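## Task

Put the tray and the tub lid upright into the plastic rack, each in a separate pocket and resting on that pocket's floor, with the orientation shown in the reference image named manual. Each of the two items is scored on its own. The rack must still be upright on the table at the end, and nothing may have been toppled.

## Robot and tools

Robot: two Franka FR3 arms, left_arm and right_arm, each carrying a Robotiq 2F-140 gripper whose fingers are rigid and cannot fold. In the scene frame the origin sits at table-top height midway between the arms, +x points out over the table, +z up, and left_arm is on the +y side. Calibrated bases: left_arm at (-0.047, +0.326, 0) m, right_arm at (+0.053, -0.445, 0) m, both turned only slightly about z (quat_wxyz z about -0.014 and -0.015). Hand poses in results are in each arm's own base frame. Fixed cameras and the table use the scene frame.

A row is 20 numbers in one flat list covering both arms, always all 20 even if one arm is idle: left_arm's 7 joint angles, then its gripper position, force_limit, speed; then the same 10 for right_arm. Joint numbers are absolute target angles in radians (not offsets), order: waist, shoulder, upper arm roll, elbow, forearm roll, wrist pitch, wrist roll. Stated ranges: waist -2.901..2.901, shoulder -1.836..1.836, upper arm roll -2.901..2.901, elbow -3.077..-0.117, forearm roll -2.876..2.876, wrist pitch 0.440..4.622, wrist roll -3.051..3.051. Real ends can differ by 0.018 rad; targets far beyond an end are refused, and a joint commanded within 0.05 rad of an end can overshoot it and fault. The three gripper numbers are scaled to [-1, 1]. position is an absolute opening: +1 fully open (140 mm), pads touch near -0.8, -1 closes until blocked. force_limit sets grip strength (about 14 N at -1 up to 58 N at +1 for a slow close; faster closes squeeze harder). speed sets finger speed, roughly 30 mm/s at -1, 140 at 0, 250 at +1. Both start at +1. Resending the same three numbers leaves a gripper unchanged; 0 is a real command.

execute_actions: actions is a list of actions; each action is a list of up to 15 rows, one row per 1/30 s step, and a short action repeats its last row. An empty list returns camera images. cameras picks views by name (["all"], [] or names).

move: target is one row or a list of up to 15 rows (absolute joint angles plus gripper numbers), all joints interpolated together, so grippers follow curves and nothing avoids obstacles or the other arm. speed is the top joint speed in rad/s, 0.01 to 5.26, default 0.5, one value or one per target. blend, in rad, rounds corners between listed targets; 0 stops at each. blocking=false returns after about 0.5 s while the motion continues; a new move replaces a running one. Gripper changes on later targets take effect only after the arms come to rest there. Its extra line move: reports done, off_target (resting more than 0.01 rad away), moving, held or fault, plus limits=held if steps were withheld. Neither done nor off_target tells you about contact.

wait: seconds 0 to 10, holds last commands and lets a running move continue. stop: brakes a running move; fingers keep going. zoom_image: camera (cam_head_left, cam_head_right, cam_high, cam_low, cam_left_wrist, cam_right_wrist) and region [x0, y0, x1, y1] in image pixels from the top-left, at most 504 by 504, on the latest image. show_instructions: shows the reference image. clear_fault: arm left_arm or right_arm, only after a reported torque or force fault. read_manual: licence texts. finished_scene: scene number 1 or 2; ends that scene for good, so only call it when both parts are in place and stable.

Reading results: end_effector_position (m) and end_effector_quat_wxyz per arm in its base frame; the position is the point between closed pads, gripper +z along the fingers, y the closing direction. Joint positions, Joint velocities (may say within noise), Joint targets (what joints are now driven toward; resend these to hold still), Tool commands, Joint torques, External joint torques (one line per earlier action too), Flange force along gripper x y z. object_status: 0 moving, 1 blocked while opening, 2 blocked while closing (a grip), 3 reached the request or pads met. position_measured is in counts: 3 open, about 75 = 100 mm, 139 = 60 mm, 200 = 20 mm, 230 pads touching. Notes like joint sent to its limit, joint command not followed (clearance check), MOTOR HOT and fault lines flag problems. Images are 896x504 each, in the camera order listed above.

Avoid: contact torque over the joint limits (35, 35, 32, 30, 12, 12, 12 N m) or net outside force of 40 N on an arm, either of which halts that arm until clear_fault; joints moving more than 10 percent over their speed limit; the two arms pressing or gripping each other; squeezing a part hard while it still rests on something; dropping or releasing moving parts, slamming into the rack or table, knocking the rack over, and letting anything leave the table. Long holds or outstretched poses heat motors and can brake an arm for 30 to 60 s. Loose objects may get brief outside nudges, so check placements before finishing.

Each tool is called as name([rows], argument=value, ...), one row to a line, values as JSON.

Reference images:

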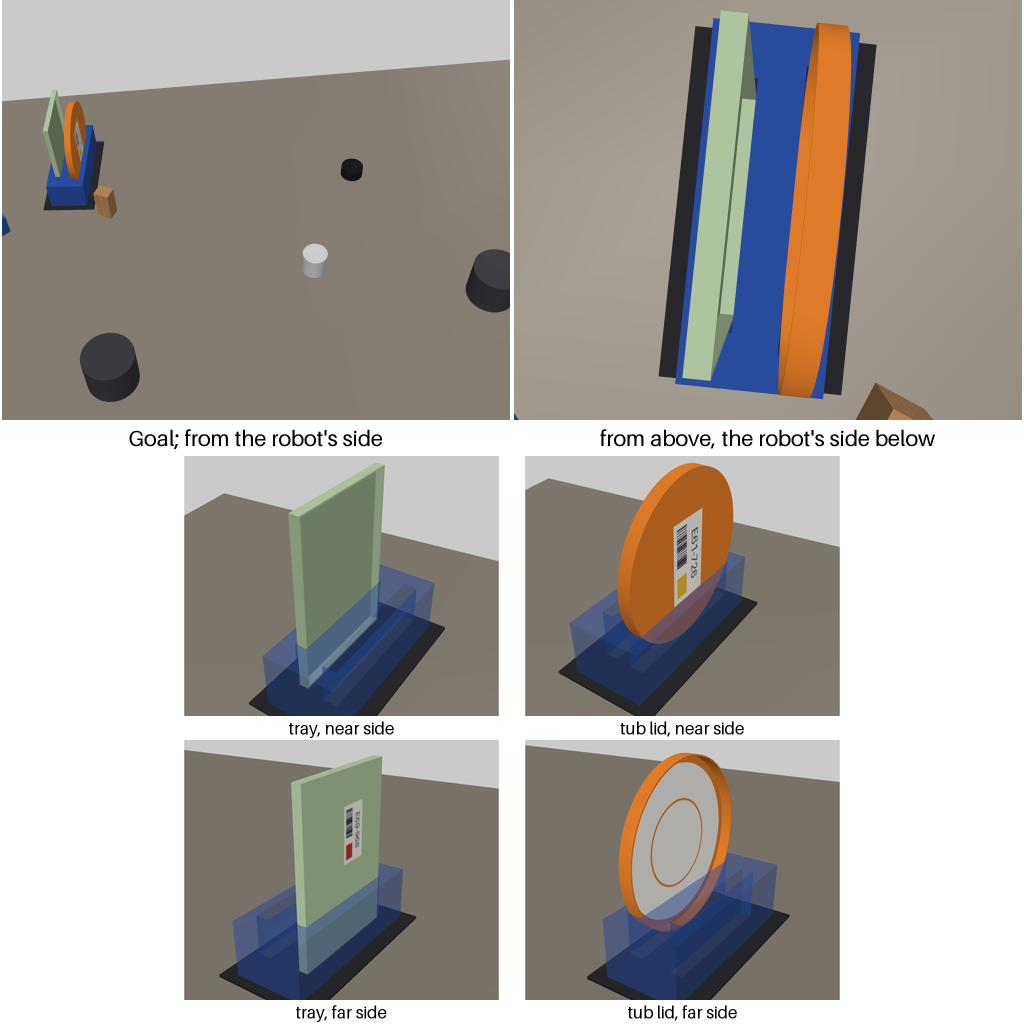

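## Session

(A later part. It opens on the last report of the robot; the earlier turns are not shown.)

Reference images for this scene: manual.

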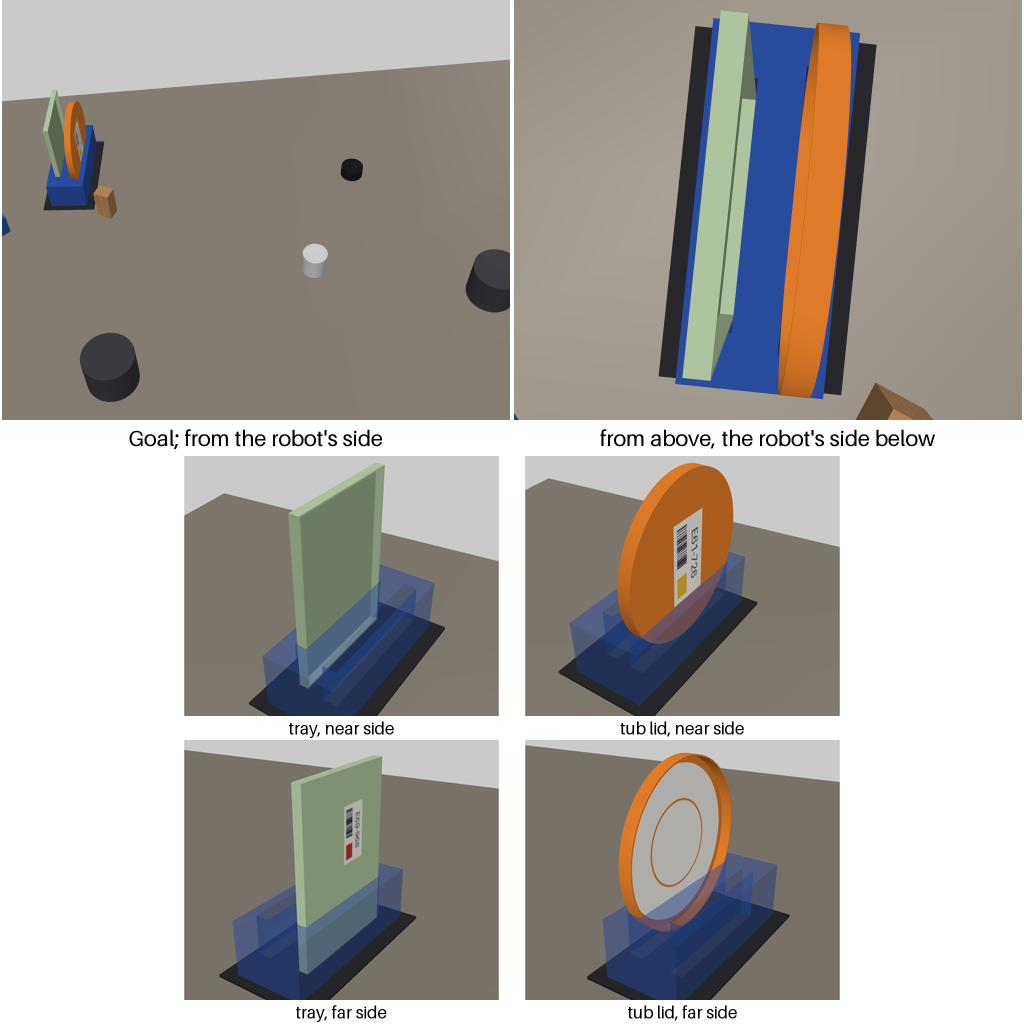

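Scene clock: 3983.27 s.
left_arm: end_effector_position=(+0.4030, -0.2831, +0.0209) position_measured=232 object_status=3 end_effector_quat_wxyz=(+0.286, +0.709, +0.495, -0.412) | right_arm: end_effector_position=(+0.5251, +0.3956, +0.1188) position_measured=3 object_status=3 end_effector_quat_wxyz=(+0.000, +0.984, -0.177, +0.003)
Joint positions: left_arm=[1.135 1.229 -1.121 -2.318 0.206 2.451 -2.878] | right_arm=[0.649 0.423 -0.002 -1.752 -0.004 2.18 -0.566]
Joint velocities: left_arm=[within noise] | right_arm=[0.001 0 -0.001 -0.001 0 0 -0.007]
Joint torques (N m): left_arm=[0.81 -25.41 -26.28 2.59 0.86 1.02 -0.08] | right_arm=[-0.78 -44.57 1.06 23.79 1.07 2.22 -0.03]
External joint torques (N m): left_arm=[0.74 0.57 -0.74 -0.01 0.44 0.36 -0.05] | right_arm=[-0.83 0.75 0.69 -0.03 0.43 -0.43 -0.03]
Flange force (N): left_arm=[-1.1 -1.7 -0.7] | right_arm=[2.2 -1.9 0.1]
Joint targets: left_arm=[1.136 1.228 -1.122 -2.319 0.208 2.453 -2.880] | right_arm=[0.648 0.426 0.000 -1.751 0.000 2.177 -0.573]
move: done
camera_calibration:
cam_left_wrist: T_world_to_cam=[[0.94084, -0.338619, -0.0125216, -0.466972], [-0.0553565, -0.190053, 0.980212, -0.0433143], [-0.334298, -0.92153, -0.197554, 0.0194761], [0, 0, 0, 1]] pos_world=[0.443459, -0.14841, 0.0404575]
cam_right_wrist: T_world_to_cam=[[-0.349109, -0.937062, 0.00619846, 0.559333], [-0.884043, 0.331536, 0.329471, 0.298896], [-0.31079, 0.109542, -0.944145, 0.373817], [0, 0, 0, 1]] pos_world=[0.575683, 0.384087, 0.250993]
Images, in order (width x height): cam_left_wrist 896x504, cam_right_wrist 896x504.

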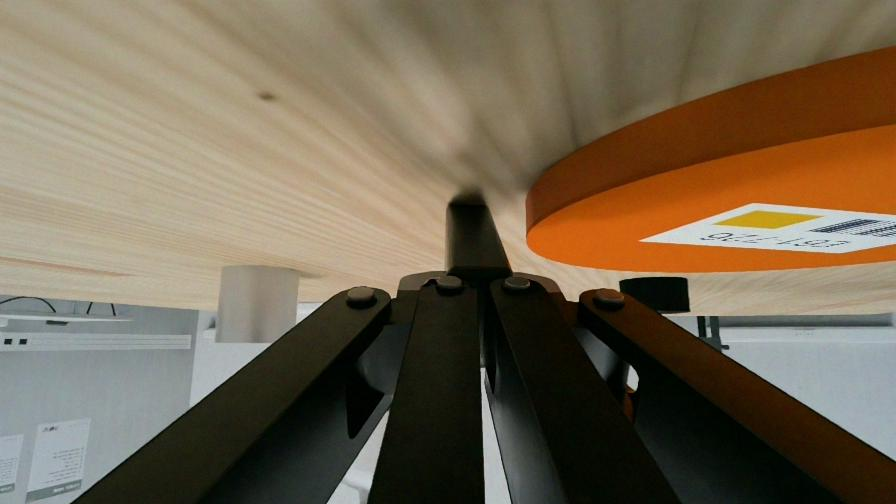

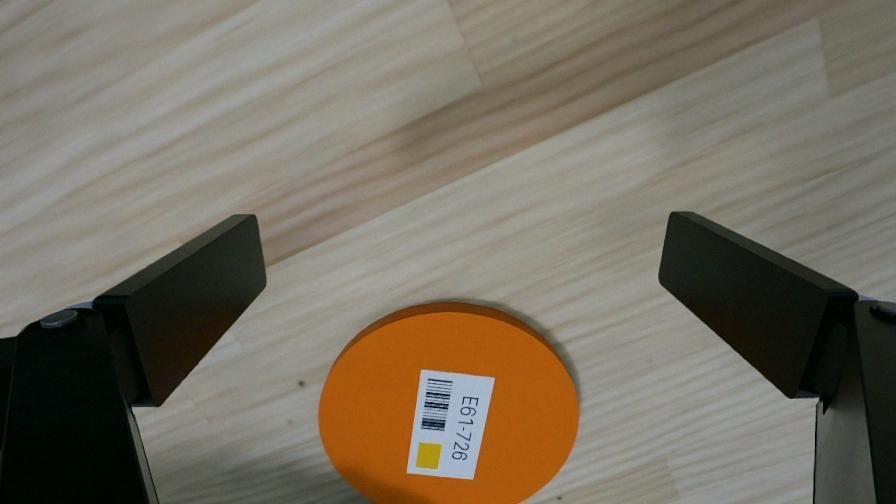

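move([
  [1.1363,1.2275,-1.1215,-2.3186,0.2082,2.4531,-2.8798,-1,-1,-0.5,0.7393,0.4611,0,-2.0094,0,2.4705,-0.4824,1,0,0],
  [1.1363,1.2275,-1.1215,-2.3186,0.2082,2.4531,-2.8798,-1,-1,-0.5,0.7850,0.4400,0,-2.0450,0,2.4850,-0.4370,1,0,0],
], speed=[0.25,0.07], cameras=["cam_right_wrist","cam_left_wrist"])

Scene clock: 4005.50 s.
left_arm: end_effector_position=(+0.3974, -0.2849, +0.0214) position_measured=232 object_status=3 end_effector_quat_wxyz=(+0.283, +0.710, +0.492, -0.416) | right_arm: end_effector_position=(+0.4310, +0.4205, +0.0149) position_measured=3 object_status=3 end_effector_quat_wxyz=(-0.003, +0.985, -0.174, +0.005)
Joint positions: left_arm=[1.135 1.229 -1.121 -2.323 0.206 2.445 -2.878] | right_arm=[0.779 0.439 -0.005 -2.039 -0.004 2.489 -0.442]
Joint velocities: left_arm=[within noise] | right_arm=[0 0 0.001 0 0.001 0 0.006]
Joint torques (N m): left_arm=[1.51 -25.4 -26.55 5.01 0.85 2.02 -0.11] | right_arm=[2.47 -41.01 3.72 17.14 1.02 1.76 0.22]
External joint torques (N m): left_arm=[1.53 0.41 -1.01 2.53 0.45 1.38 -0.08] | right_arm=[2.31 1.61 3.27 -3.59 0.54 -0.91 0.22]
Flange force (N): left_arm=[1.0 3.5 -1.2] | right_arm=[-7.9 6.2 1.2]
Joint targets: left_arm=[1.136 1.228 -1.122 -2.319 0.208 2.453 -2.880] | right_arm=[0.785 0.440 0.000 -2.045 0.000 2.485 -0.437]
move: done
camera_calibration:
cam_left_wrist: T_world_to_cam=[[0.937175, -0.348432, -0.0172769, -0.463571], [-0.0516988, -0.18769, 0.980867, -0.0452175], [-0.345008, -0.91835, -0.193912, 0.0212301], [0, 0, 0, 1]] pos_world=[0.439434, -0.150513, 0.04046]
cam_right_wrist: T_world_to_cam=[[-0.344401, -0.938823, -0.000433209, 0.549221], [-0.887319, 0.325356, 0.326815, 0.245782], [-0.306681, 0.11294, -0.945088, 0.240485], [0, 0, 0, 1]] pos_world=[0.480991, 0.408494, 0.147192]
Images, in order (width x height): cam_left_wrist 896x504, cam_right_wrist 896x504.

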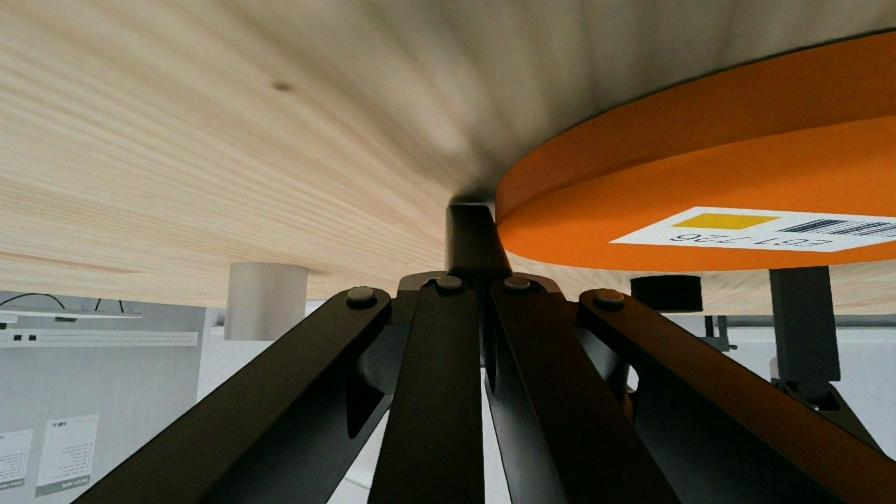

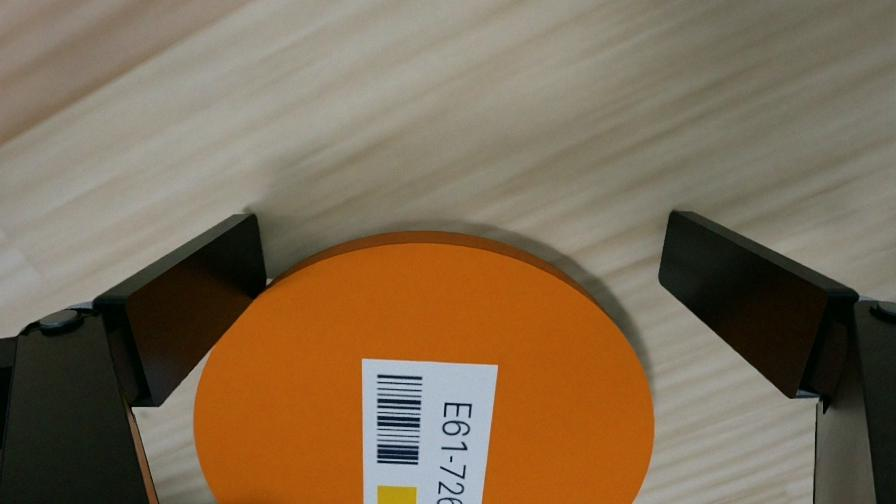

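move([
  [1.1363,1.2275,-1.1215,-2.3186,0.2082,2.4531,-2.8798,-1,-1,-0.5,0.7559,0.5011,0,-1.9373,0,2.4384,-0.4658,1,0,0],
  [1.1363,1.2275,-1.1215,-2.3186,0.2082,2.4531,-2.8798,-1,-1,-0.5,0.8180,0.4585,0,-2.0101,0,2.4686,-0.4037,1,0,0],
  [1.1363,1.2275,-1.1215,-2.3186,0.2082,2.4531,-2.8798,-1,-1,-0.5,0.8090,0.4293,0,-2.0597,0,2.4890,-0.4128,1,0,0],
], speed=[0.1,0.07,0.05], cameras=["cam_right_wrist","cam_left_wrist"])

Scene clock: 4054.33 s.
left_arm: end_effector_position=(+0.3928, -0.2863, +0.0218) position_measured=232 object_status=3 end_effector_quat_wxyz=(+0.280, +0.712, +0.489, -0.419) | right_arm: end_effector_position=(+0.4200, +0.4300, +0.0169) position_measured=3 object_status=3 end_effector_quat_wxyz=(-0.006, +0.983, -0.182, +0.007)
Joint positions: left_arm=[1.133 1.229 -1.121 -2.326 0.206 2.438 -2.878] | right_arm=[0.804 0.428 -0.006 -2.052 -0.003 2.499 -0.403]
Joint torques (N m): left_arm=[2.84 -26.09 -26.81 7.85 0.82 3.3 -0.09] | right_arm=[2.64 -40.87 4.63 16.49 0.71 0.76 -0.5]
External joint torques (N m): left_arm=[2.57 -0.32 -1.46 5.26 0.45 2.65 -0.06] | right_arm=[2.54 1.53 4.27 -4.27 0.23 -1.93 -0.49]
Flange force (N): left_arm=[2.3 7.9 -2.5] | right_arm=[-7.5 7.8 -1.0]
Joint targets: left_arm=[1.136 1.228 -1.122 -2.319 0.208 2.453 -2.880] | right_arm=[0.809 0.429 0.000 -2.060 0.000 2.489 -0.413]
move: off_target (left_arm); left_arm: the wrist pitch is farthest, 0.015 rad from its target
camera_calibration:
cam_left_wrist: T_world_to_cam=[[0.93359, -0.357692, -0.0215986, -0.460945], [-0.0485129, -0.185879, 0.981374, -0.0467557], [-0.355045, -0.915153, -0.190888, 0.0232216], [0, 0, 0, 1]] pos_world=[0.43631, -0.152316, 0.0403618]
cam_right_wrist: T_world_to_cam=[[-0.359213, -0.933229, -0.00706089, 0.558267], [-0.883538, 0.337631, 0.324601, 0.225428], [-0.300543, 0.12284, -0.945825, 0.231145], [0, 0, 0, 1]] pos_world=[0.46918, 0.416486, 0.149391]
Images, in order (width x height): cam_left_wrist 896x504, cam_right_wrist 896x504.

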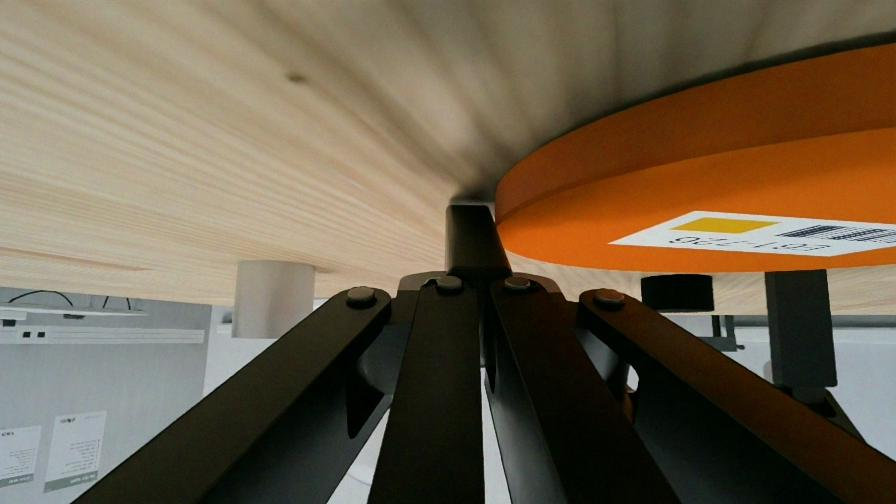

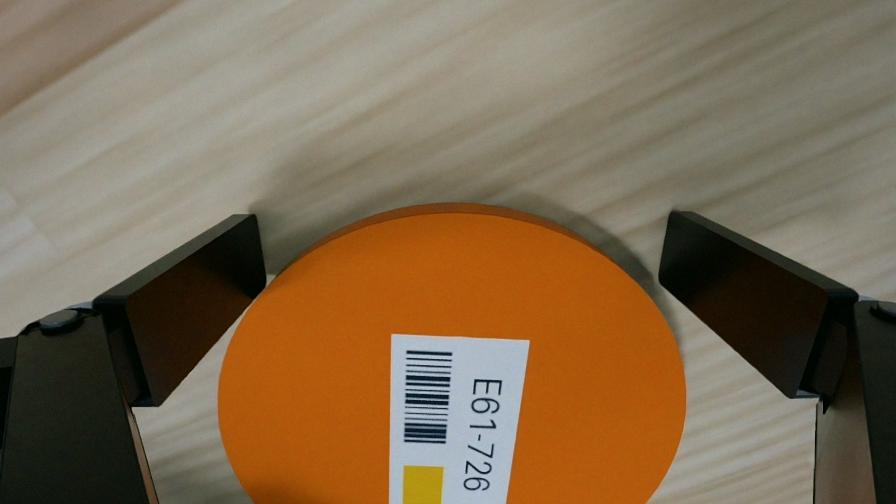

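move([
  [1.1363,1.2275,-1.1215,-2.3186,0.2082,2.4531,-2.8798,-1,-1,-0.5,0.7973,0.4049,0,-2.1010,0,2.5060,-0.4245,1,0,0],
  [1.1363,1.2275,-1.1215,-2.3186,0.2082,2.4531,-2.8798,-1,-1,-0.5,0.8039,0.4250,0,-2.0672,0,2.4922,-0.4178,1,0,0],
], speed=[0.05,0.05], cameras=["cam_right_wrist","cam_left_wrist"])

Scene clock: 4067.47 s.
left_arm: end_effector_position=(+0.3934, -0.2861, +0.0215) position_measured=232 object_status=3 end_effector_quat_wxyz=(+0.281, +0.711, +0.490, -0.419) | right_arm: end_effector_position=(+0.4210, +0.4250, +0.0175) position_measured=3 object_status=3 end_effector_quat_wxyz=(-0.007, +0.983, -0.183, +0.007)
Joint positions: left_arm=[1.133 1.229 -1.12 -2.326 0.206 2.439 -2.878] | right_arm=[0.798 0.42 -0.007 -2.064 -0.003 2.503 -0.407]
Joint torques (N m): left_arm=[2.24 -25.57 -26.78 6.5 0.83 2.85 -0.1] | right_arm=[2.15 -40.01 3.71 17.86 0.67 1.05 -0.34]
External joint torques (N m): left_arm=[2.09 0.27 -1.31 3.94 0.44 2.21 -0.08] | right_arm=[1.87 2.17 3.2 -2.92 0.19 -1.66 -0.34]
Flange force (N): left_arm=[1.7 5.8 -1.4] | right_arm=[-4.2 2.3 0.9]
Joint targets: left_arm=[1.136 1.228 -1.122 -2.319 0.208 2.453 -2.880] | right_arm=[0.804 0.425 0.000 -2.067 0.000 2.492 -0.418]
move: off_target (left_arm, right_arm); left_arm: the wrist pitch is farthest, 0.014 rad from its target; right_arm: the wrist pitch is farthest, 0.011 rad from its target
camera_calibration:
cam_left_wrist: T_world_to_cam=[[0.934203, -0.3561, -0.021379, -0.461195], [-0.0485715, -0.186337, 0.981285, -0.0465472], [-0.353419, -0.915681, -0.191373, 0.0227041], [0, 0, 0, 1]] pos_world=[0.436613, -0.152115, 0.0401612]
cam_right_wrist: T_world_to_cam=[[-0.36134, -0.932403, -0.00765389, 0.554582], [-0.883043, 0.339552, 0.323944, 0.226825], [-0.299448, 0.123813, -0.946045, 0.231728], [0, 0, 0, 1]] pos_world=[0.470079, 0.411384, 0.149991]
Images, in order (width x height): cam_left_wrist 896x504, cam_right_wrist 896x504.

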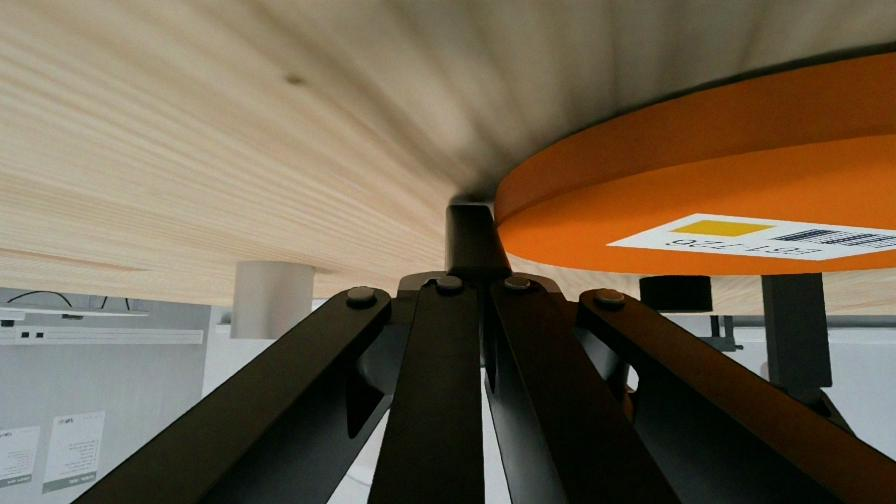

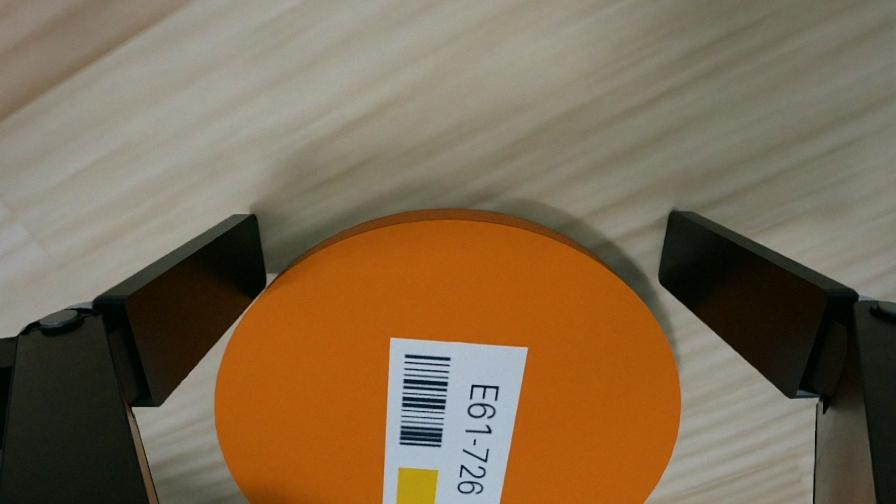

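move([
  [1.1463,1.2255,-1.1217,-2.3314,0.2120,2.4567,-2.8798,-1,-1,-0.5,0.8039,0.4250,0,-2.0672,0,2.4922,-0.4178,1,0,0],
  [1.1463,1.2255,-1.1217,-2.3314,0.2120,2.4567,-2.8798,-1,-1,-0.5,0.7794,0.4185,0,-2.0780,0,2.4965,-0.4423,1,0,0],
  [1.1463,1.2255,-1.1217,-2.3314,0.2120,2.4567,-2.8798,-1,-1,-0.5,0.7911,0.4419,0,-2.0387,0,2.4806,-0.4306,1,0,0],
], speed=[0.05,0.05,0.05], cameras=["cam_right_wrist"])

Scene clock: 4092.40 s.
left_arm: end_effector_position=(+0.3957, -0.2833, +0.0212) position_measured=232 object_status=3 end_effector_quat_wxyz=(+0.285, +0.710, +0.494, -0.414) | right_arm: end_effector_position=(+0.4252, +0.4246, +0.0147) position_measured=3 object_status=3 end_effector_quat_wxyz=(-0.002, +0.985, -0.175, +0.003)
Joint positions: left_arm=[1.145 1.228 -1.121 -2.334 0.209 2.452 -2.878] | right_arm=[0.788 0.439 -0.003 -2.039 -0.003 2.485 -0.43]
Joint torques (N m): left_arm=[1.11 -25.54 -26.25 3.61 0.94 1.42 -0.1] | right_arm=[0.37 -41.26 1.71 19.5 0.61 2.08 0.04]
External joint torques (N m): left_arm=[0.98 0.08 -0.88 1.12 0.52 0.75 -0.07] | right_arm=[0.34 1.46 1.36 -1.32 0.12 -0.6 0.04]
Flange force (N): left_arm=[-0.5 0.5 -1.2] | right_arm=[-1.2 0.4 1.7]
Joint targets: left_arm=[1.146 1.226 -1.122 -2.331 0.212 2.457 -2.880] | right_arm=[0.791 0.442 0.000 -2.039 0.000 2.481 -0.431]
move: done
camera_calibration:
cam_right_wrist: T_world_to_cam=[[-0.346151, -0.938175, 0.00249222, 0.551565], [-0.885454, 0.327575, 0.329645, 0.23759], [-0.310081, 0.1119, -0.944102, 0.239895], [0, 0, 0, 1]] pos_world=[0.475687, 0.412792, 0.14679]
Images, in order (width x height): cam_right_wrist 896x504.

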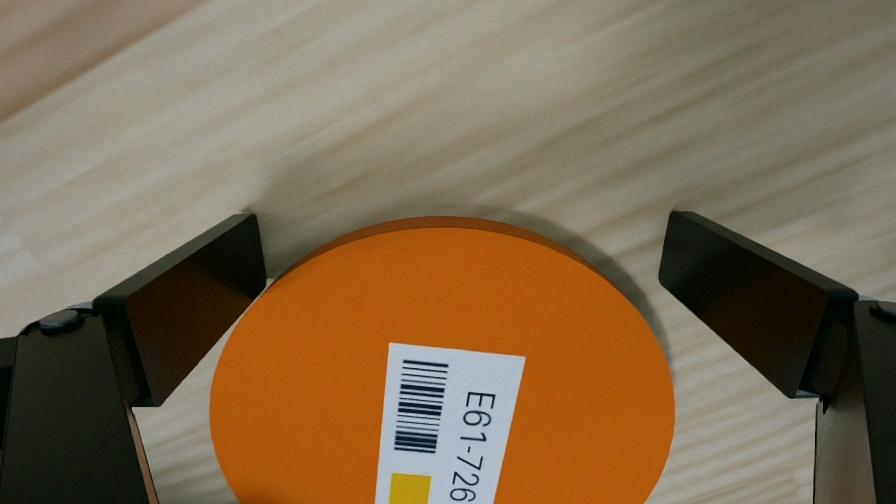

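move([
  [1.1664,1.2214,-1.1221,-2.3571,0.2196,2.4638,-2.8798,-1,-1,-0.5,0.8071,0.4526,0,-2.0206,0,2.4731,-0.4147,1,0,0],
  [1.1664,1.2214,-1.1221,-2.3571,0.2196,2.4638,-2.8798,-1,-1,-0.5,0.8090,0.4293,0,-2.0597,0,2.4890,-0.4128,1,0,0],
], speed=[0.06,0.05], cameras=["cam_right_wrist","cam_left_wrist"])

Scene clock: 4109.73 s.
left_arm: end_effector_position=(+0.3871, -0.2809, +0.0216) position_measured=232 object_status=3 end_effector_quat_wxyz=(+0.284, +0.710, +0.493, -0.415) | right_arm: end_effector_position=(+0.4155, +0.4293, +0.0148) position_measured=3 object_status=3 end_effector_quat_wxyz=(-0.003, +0.985, -0.175, +0.004)
Joint positions: left_arm=[1.165 1.224 -1.121 -2.36 0.217 2.457 -2.878] | right_arm=[0.805 0.429 -0.003 -2.055 -0.003 2.493 -0.414]
Joint velocities: left_arm=[within noise] | right_arm=[0 0 0.001 -0.002 -0.001 0.003 -0.001]
Joint torques (N m): left_arm=[1.57 -24.87 -26.28 4.99 0.95 1.97 -0.07] | right_arm=[1.41 -41.95 2.77 17.32 0.71 1.75 0.06]
External joint torques (N m): left_arm=[1.27 0.25 -1.22 2.62 0.52 1.28 -0.04] | right_arm=[1.2 0.3 2.27 -3.32 0.24 -0.91 0.06]
Flange force (N): left_arm=[0.8 4.2 -1.4] | right_arm=[-6.6 9.0 -1.3]
Joint targets: left_arm=[1.166 1.221 -1.122 -2.357 0.220 2.464 -2.880] | right_arm=[0.809 0.429 0.000 -2.060 0.000 2.489 -0.413]
move: done
camera_calibration:
cam_left_wrist: T_world_to_cam=[[0.93816, -0.345801, -0.0166572, -0.45218], [-0.0516744, -0.187444, 0.980915, -0.0450761], [-0.342324, -0.919395, -0.193721, 0.0200135], [0, 0, 0, 1]] pos_world=[0.428739, -0.146413, 0.0405608]
cam_right_wrist: T_world_to_cam=[[-0.345552, -0.938399, 0.00100286, 0.552429], [-0.885931, 0.326584, 0.329346, 0.228086], [-0.309385, 0.112918, -0.944209, 0.235714], [0, 0, 0, 1]] pos_world=[0.465888, 0.417293, 0.14689]
Images, in order (width x height): cam_left_wrist 896x504, cam_right_wrist 896x504.

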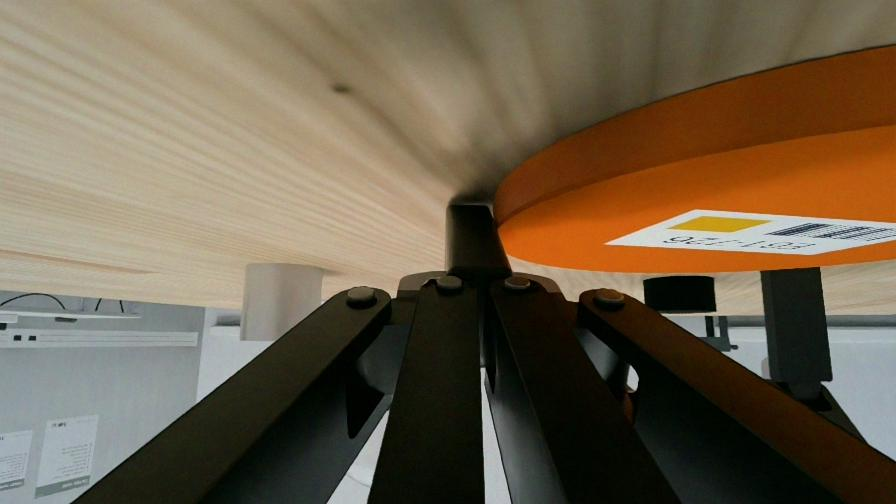

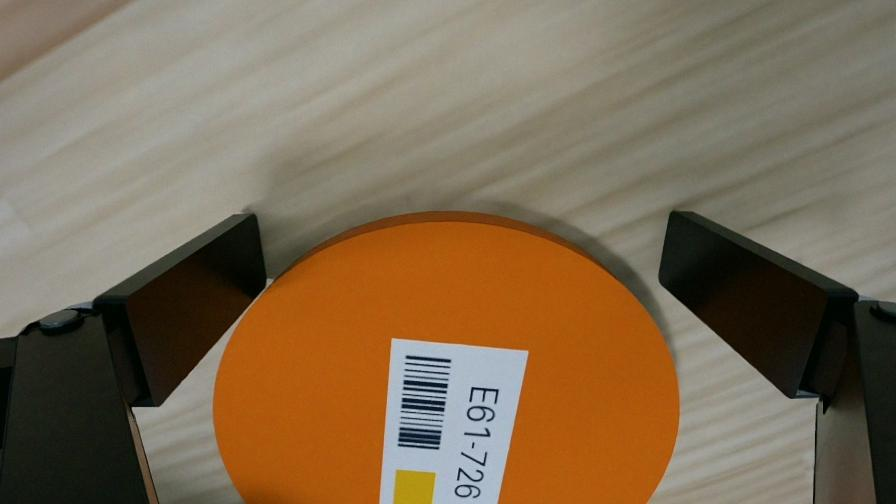

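move([
  [1.2216,1.2102,-1.1232,-2.4277,0.2405,2.4834,-2.8798,-1,-1,-0.5,0.7782,0.4702,0,-1.9907,0,2.4609,-0.4435,1,0,0],
  [1.2216,1.2102,-1.1232,-2.4277,0.2405,2.4834,-2.8798,-1,-1,-0.5,0.8266,0.4393,0,-2.0431,0,2.4824,-0.3951,1,0,0],
  [1.2216,1.2102,-1.1232,-2.4277,0.2405,2.4834,-2.8798,-1,-1,-0.5,0.8316,0.4074,0,-2.0968,0,2.5042,-0.3901,1,0,0],
], speed=[0.1,0.06,0.05], cameras=["cam_right_wrist","cam_left_wrist"])

Scene clock: 4140.10 s.
left_arm: end_effector_position=(+0.3706, -0.2736, +0.0221) position_measured=232 object_status=3 end_effector_quat_wxyz=(+0.287, +0.709, +0.496, -0.412) | right_arm: end_effector_position=(+0.3967, +0.4321, +0.0144) position_measured=3 object_status=3 end_effector_quat_wxyz=(-0.002, +0.985, -0.170, +0.002)
Joint positions: left_arm=[1.22 1.212 -1.122 -2.426 0.238 2.481 -2.878] | right_arm=[0.83 0.407 -0.001 -2.092 -0.003 2.505 -0.398]
Joint torques (N m): left_arm=[0.82 -23.51 -25.02 1.24 1.03 1.02 -0.07] | right_arm=[-0.08 -40.84 1.19 17.43 0.73 2.28 0.48]
External joint torques (N m): left_arm=[0.67 0.22 -0.69 -0.48 0.53 0.33 -0.04] | right_arm=[-0.01 0.51 0.93 -2.97 0.26 -0.36 0.48]
Flange force (N): left_arm=[-2.1 -3.2 -0.8] | right_arm=[-4.9 8.5 0.2]
Joint targets: left_arm=[1.222 1.210 -1.123 -2.428 0.240 2.483 -2.880] | right_arm=[0.832 0.407 0.000 -2.097 0.000 2.504 -0.390]
move: done
camera_calibration:
cam_left_wrist: T_world_to_cam=[[0.941289, -0.337378, -0.0122623, -0.433064], [-0.0547402, -0.188366, 0.980572, -0.0442138], [-0.333133, -0.922331, -0.195775, 0.0169389], [0, 0, 0, 1]] pos_world=[0.410861, -0.138811, 0.0413607]
cam_right_wrist: T_world_to_cam=[[-0.336109, -0.941814, 0.00409215, 0.546251], [-0.888142, 0.318395, 0.331402, 0.214969], [-0.313422, 0.107753, -0.943481, 0.233143], [0, 0, 0, 1]] pos_world=[0.447595, 0.4209, 0.146489]
Images, in order (width x height): cam_left_wrist 896x504, cam_right_wrist 896x504.

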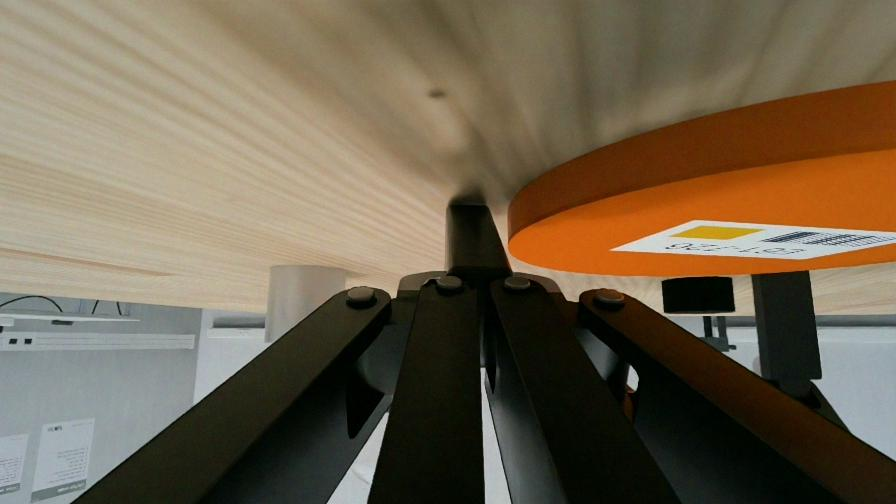

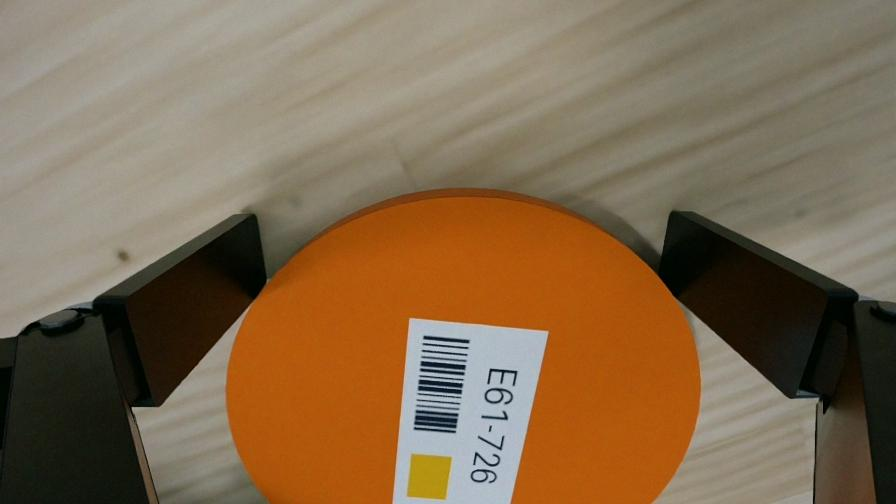

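move([
  [1.1890,1.2168,-1.1226,-2.3860,0.2282,2.4718,-2.8798,-1,-1,-0.5,0.8316,0.4074,0,-2.0968,0,2.5042,-0.3901,1,0,0],
  [1.0961,1.2357,-1.1207,-2.2672,0.1930,2.4389,-2.8798,-1,-1,-0.5,0.7850,0.4400,0,-2.0450,0,2.4850,-0.4370,1,0,0],
], speed=[0.07,0.05], cameras=["cam_right_wrist","cam_left_wrist"])

Scene clock: 4156.13 s.
left_arm: end_effector_position=(+0.4103, -0.2878, +0.0205) position_measured=232 object_status=3 end_effector_quat_wxyz=(+0.280, +0.713, +0.491, -0.415) | right_arm: end_effector_position=(+0.4290, +0.4187, +0.0146) position_measured=3 object_status=3 end_effector_quat_wxyz=(-0.002, +0.984, -0.179, +0.004)
Joint positions: left_arm=[1.098 1.232 -1.119 -2.274 0.197 2.424 -2.878] | right_arm=[0.781 0.435 -0.006 -2.045 -0.003 2.488 -0.434]
Joint torques (N m): left_arm=[-0.15 -25.03 -27.64 6.58 -0.34 3.27 -0.08] | right_arm=[2.48 -40.46 4.67 20.07 1.54 2.27 0.18]
External joint torques (N m): left_arm=[-0.25 1.94 -1.66 3.48 -0.69 2.59 -0.05] | right_arm=[2.23 2.03 4.17 -0.63 1.07 -0.39 0.18]
Flange force (N): left_arm=[2.3 11.4 4.6] | right_arm=[-2.8 -4.5 3.3]
Joint targets: left_arm=[1.096 1.236 -1.121 -2.267 0.193 2.439 -2.880] | right_arm=[0.785 0.440 0.000 -2.045 0.000 2.485 -0.437]
move: off_target (left_arm); left_arm: the wrist pitch is farthest, 0.014 rad from its target
camera_calibration:
cam_left_wrist: T_world_to_cam=[[0.934713, -0.354975, -0.0174349, -0.477563], [-0.0548666, -0.192594, 0.979743, -0.0443081], [-0.351143, -0.914822, -0.199497, 0.0263972], [0, 0, 0, 1]] pos_world=[0.453223, -0.153908, 0.0403505]
cam_right_wrist: T_world_to_cam=[[-0.352403, -0.935843, 0.00299122, 0.549056], [-0.883581, 0.333773, 0.328451, 0.239529], [-0.308378, 0.113104, -0.944516, 0.240449], [0, 0, 0, 1]] pos_world=[0.479282, 0.406686, 0.146792]
Images, in order (width x height): cam_left_wrist 896x504, cam_right_wrist 896x504.

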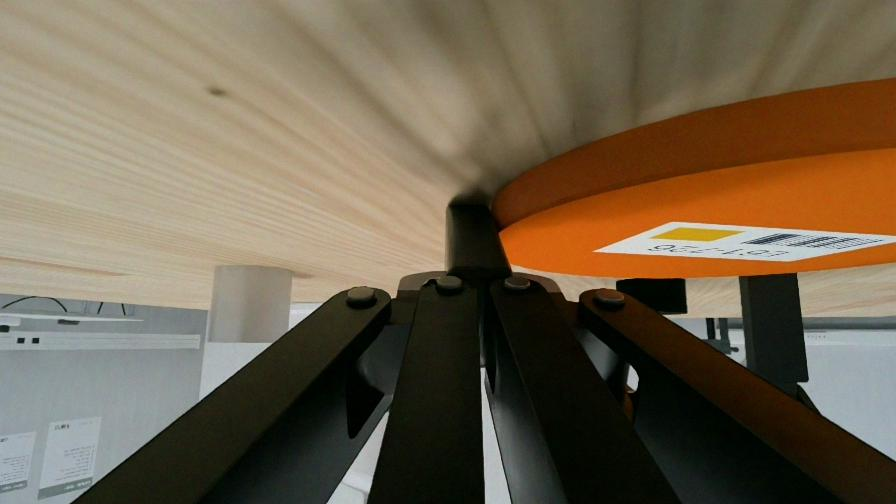

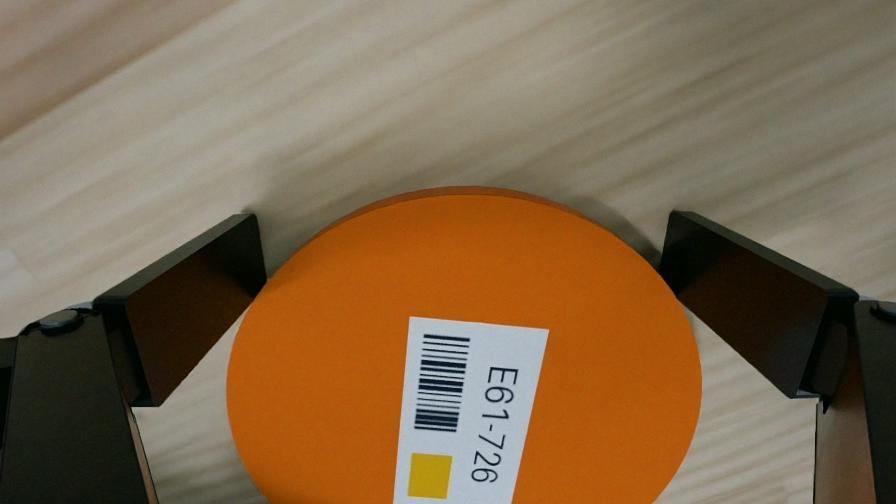

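move([
  [1.1051,1.2339,-1.1209,-2.2788,0.1964,2.4421,-2.8798,-1,-1,-0.5,1.1264,0.3416,-0.2504,-2.1497,-0.2964,2.5463,-0.0873,1,0,0],
  [1.1137,1.2321,-1.1211,-2.2897,0.1997,2.4451,-2.8798,-1,-1,-0.5,1.5418,0.3094,-0.5486,-2.1981,-0.6011,2.4840,0.2793,1,0,0],
], speed=[0.15,0.15], blend=[0.03,0], cameras=["cam_right_wrist"])

move([
  [1.1212,1.2306,-1.1212,-2.2993,0.2025,2.4478,-2.8798,-1,-1,-0.5,1.5537,0.2963,-0.3992,-2.1796,-0.9245,2.2496,0.6283,1,0,0],
  [1.1262,1.2296,-1.1213,-2.3057,0.2044,2.4496,-2.8798,-1,-1,-0.5,1.6588,0.3793,-0.3314,-2.1258,-1.0514,1.9916,0.8290,1,0,0],
], speed=[0.15,0.12], cameras=["cam_right_wrist","cam_low"])

Scene clock: 4170.13 s.
left_arm: end_effector_position=(+0.4024, -0.2878, +0.0205) position_measured=232 object_status=3 end_effector_quat_wxyz=(+0.280, +0.711, +0.490, -0.419) | right_arm: end_effector_position=(+0.4089, +0.4251, +0.0814) position_measured=3 object_status=3 end_effector_quat_wxyz=(+0.051, +0.950, -0.169, +0.256)
Joint positions: left_arm=[1.111 1.234 -1.118 -2.294 0.198 2.429 -2.878] | right_arm=[1.533 0.31 -0.556 -2.196 -0.602 2.478 0.265]
Joint velocities: left_arm=[within noise] | right_arm=[0 0 0.001 0 -0.001 -0.001 0.005]
Joint torques (N m): left_arm=[1.86 -26.08 -28.53 6.22 0.47 3.33 -0.1] | right_arm=[3.96 -33.66 0.2 18.49 1.48 2.85 0.81]
External joint torques (N m): left_arm=[1.66 0.41 -2.82 3.39 0.12 2.68 -0.08] | right_arm=[3.86 0.22 4.96 -1.81 0.93 0.98 0.8]
Flange force (N): left_arm=[-1.8 4.9 -0.6] | right_arm=[-9.3 3.0 -1.8]
Joint targets: left_arm=[1.114 1.232 -1.121 -2.290 0.200 2.445 -2.880] | right_arm=[1.542 0.309 -0.549 -2.198 -0.601 2.484 0.279]
move: off_target (left_arm, right_arm); left_arm: the wrist pitch is farthest, 0.017 rad from its target; right_arm: the wrist roll is farthest, 0.014 rad from its target
camera_calibration:
cam_right_wrist: T_world_to_cam=[[-0.351913, -0.935894, 0.0161031, 0.546485], [-0.920799, 0.343043, -0.185607, 0.250788], [0.168185, -0.0801453, -0.982492, 0.187045], [0, 0, 0, 1]] pos_world=[0.391782, 0.440412, 0.221519]
Images, in order (width x height): cam_right_wrist 896x504.

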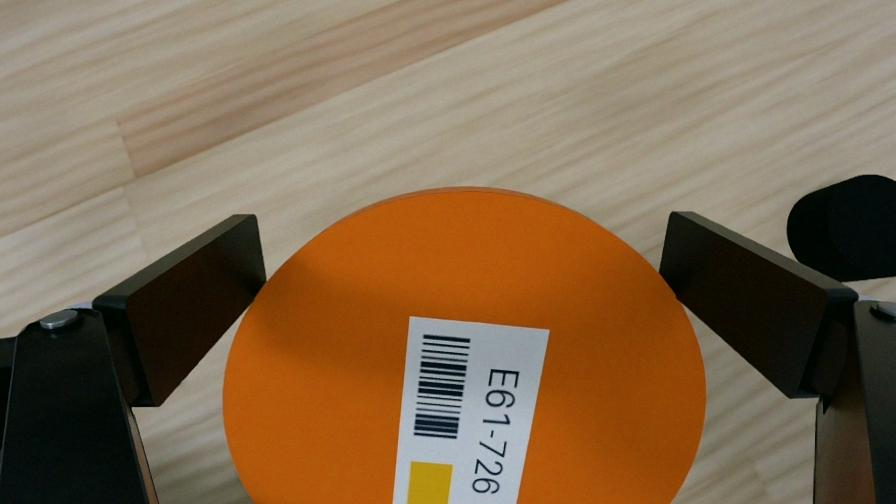

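Scene clock: 4176.23 s.
left_arm: end_effector_position=(+0.3987, -0.2868, +0.0206) position_measured=232 object_status=3 end_effector_quat_wxyz=(+0.281, +0.711, +0.491, -0.418) | right_arm: end_effector_position=(+0.3639, +0.4437, +0.1371) position_measured=3 object_status=3 end_effector_quat_wxyz=(+0.092, +0.849, -0.156, +0.496)
Joint positions: left_arm=[1.122 1.233 -1.118 -2.31 0.203 2.436 -2.878] | right_arm=[1.652 0.373 -0.341 -2.123 -1.054 1.98 0.819]
Joint velocities: left_arm=[within noise] | right_arm=[0 0.001 -0.001 0 0 -0.001 0.004]
Joint torques (N m): left_arm=[2.51 -26.42 -27.75 5.75 0.61 2.83 -0.09] | right_arm=[2.61 -33.8 0.99 16.8 0.75 1.47 0.47]
External joint torques (N m): left_arm=[2.41 -0.33 -2.17 3.13 0.24 2.19 -0.06] | right_arm=[2.54 2.88 4.96 -2.07 1.37 1.85 0.44]
Flange force (N): left_arm=[-1.8 2.1 -3.0] | right_arm=[-10.3 0.5 -1.2]
Joint targets: left_arm=[1.126 1.230 -1.121 -2.306 0.204 2.450 -2.880] | right_arm=[1.659 0.379 -0.331 -2.126 -1.051 1.992 0.829]
move: off_target (left_arm, right_arm); left_arm: the wrist pitch is farthest, 0.014 rad from its target; right_arm: the wrist pitch is farthest, 0.012 rad from its target
camera_calibration:
cam_right_wrist: T_world_to_cam=[[-0.363285, -0.931665, 0.00496813, 0.550969], [-0.70459, 0.271245, -0.655728, 0.230907], [0.609571, -0.241717, -0.754981, 0.130584], [0, 0, 0, 1]] pos_world=[0.283253, 0.48225, 0.247263]
Images, in order (width x height): cam_low 896x504, cam_right_wrist 896x504.

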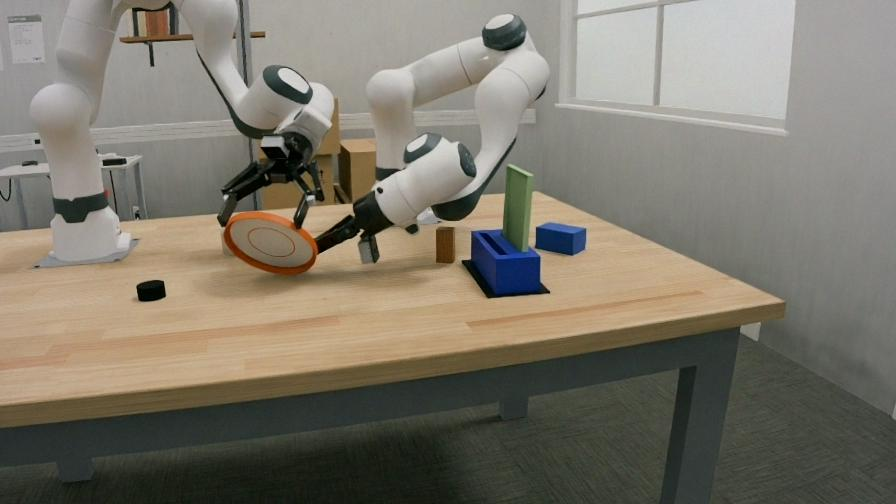

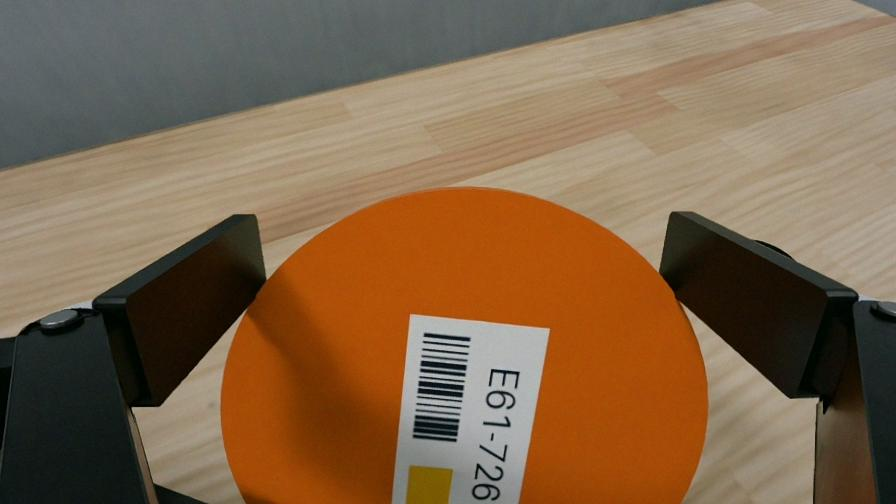

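move(target=[1.1281,1.2292,-1.1214,-2.3081,0.2051,2.4503,-2.8798,-1,-1,-0.5,1.7464,0.4688,-0.3470,-2.0752,-1.0581,1.8803,0.8858,1,0,0], speed=0.08, cameras=["cam_right_wrist","cam_low"])

Scene clock: 4190.77 s.
left_arm: end_effector_position=(+0.3981, -0.2864, +0.0206) position_measured=232 object_status=3 end_effector_quat_wxyz=(+0.281, +0.711, +0.491, -0.418) | right_arm: end_effector_position=(+0.3513, +0.4486, +0.1442) position_measured=3 object_status=3 end_effector_quat_wxyz=(+0.106, +0.813, -0.152, +0.551)
Joint positions: left_arm=[1.124 1.232 -1.118 -2.312 0.203 2.437 -2.878] | right_arm=[1.739 0.46 -0.358 -2.071 -1.065 1.861 0.879]
Joint velocities: left_arm=[within noise] | right_arm=[0.001 0.002 0 0 0.002 -0.002 0.005]
Joint torques (N m): left_arm=[2.41 -26.27 -27.76 5.68 0.63 2.84 -0.08] | right_arm=[3.56 -33.75 1.4 14.78 1.77 2.22 0.35]
External joint torques (N m): left_arm=[2.23 -0.19 -2.2 3.05 0.26 2.2 -0.06] | right_arm=[3.52 4.52 6.68 -3.36 2.66 3.11 0.32]
Flange force (N): left_arm=[-1.7 2.3 -2.6] | right_arm=[-14.9 2.1 -2.2]
Joint targets: left_arm=[1.128 1.229 -1.121 -2.308 0.205 2.450 -2.880] | right_arm=[1.746 0.469 -0.347 -2.075 -1.058 1.880 0.886]
move: off_target (left_arm, right_arm); left_arm: the wrist pitch is farthest, 0.014 rad from its target; right_arm: the wrist pitch is farthest, 0.019 rad from its target
camera_calibration:
cam_right_wrist: T_world_to_cam=[[-0.372484, -0.928013, 0.00682342, 0.552207], [-0.614159, 0.240984, -0.751489, 0.220979], [0.695747, -0.284108, -0.659711, 0.119928], [0, 0, 0, 1]] pos_world=[0.257965, 0.493276, 0.241413]
Images, in order (width x height): cam_low 896x504, cam_right_wrist 896x504.

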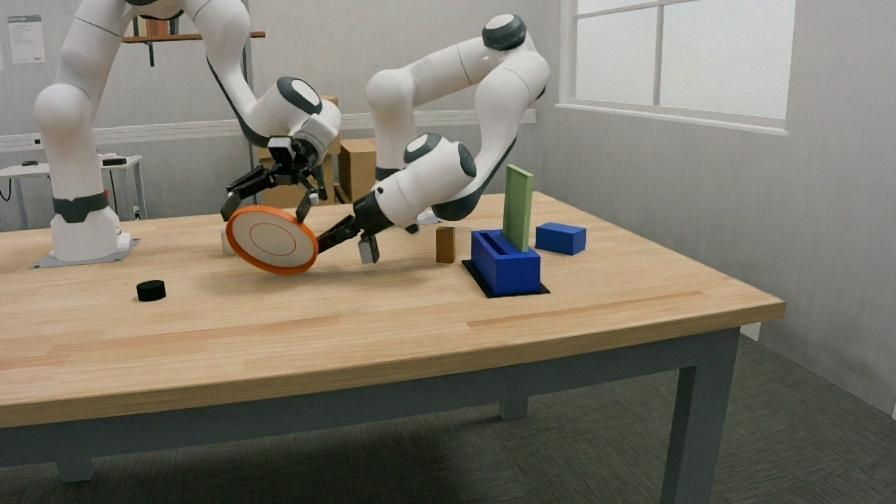

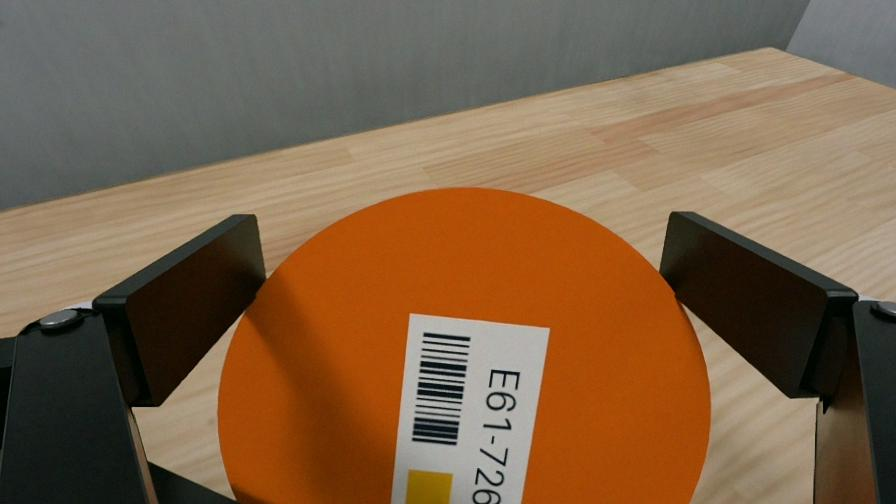

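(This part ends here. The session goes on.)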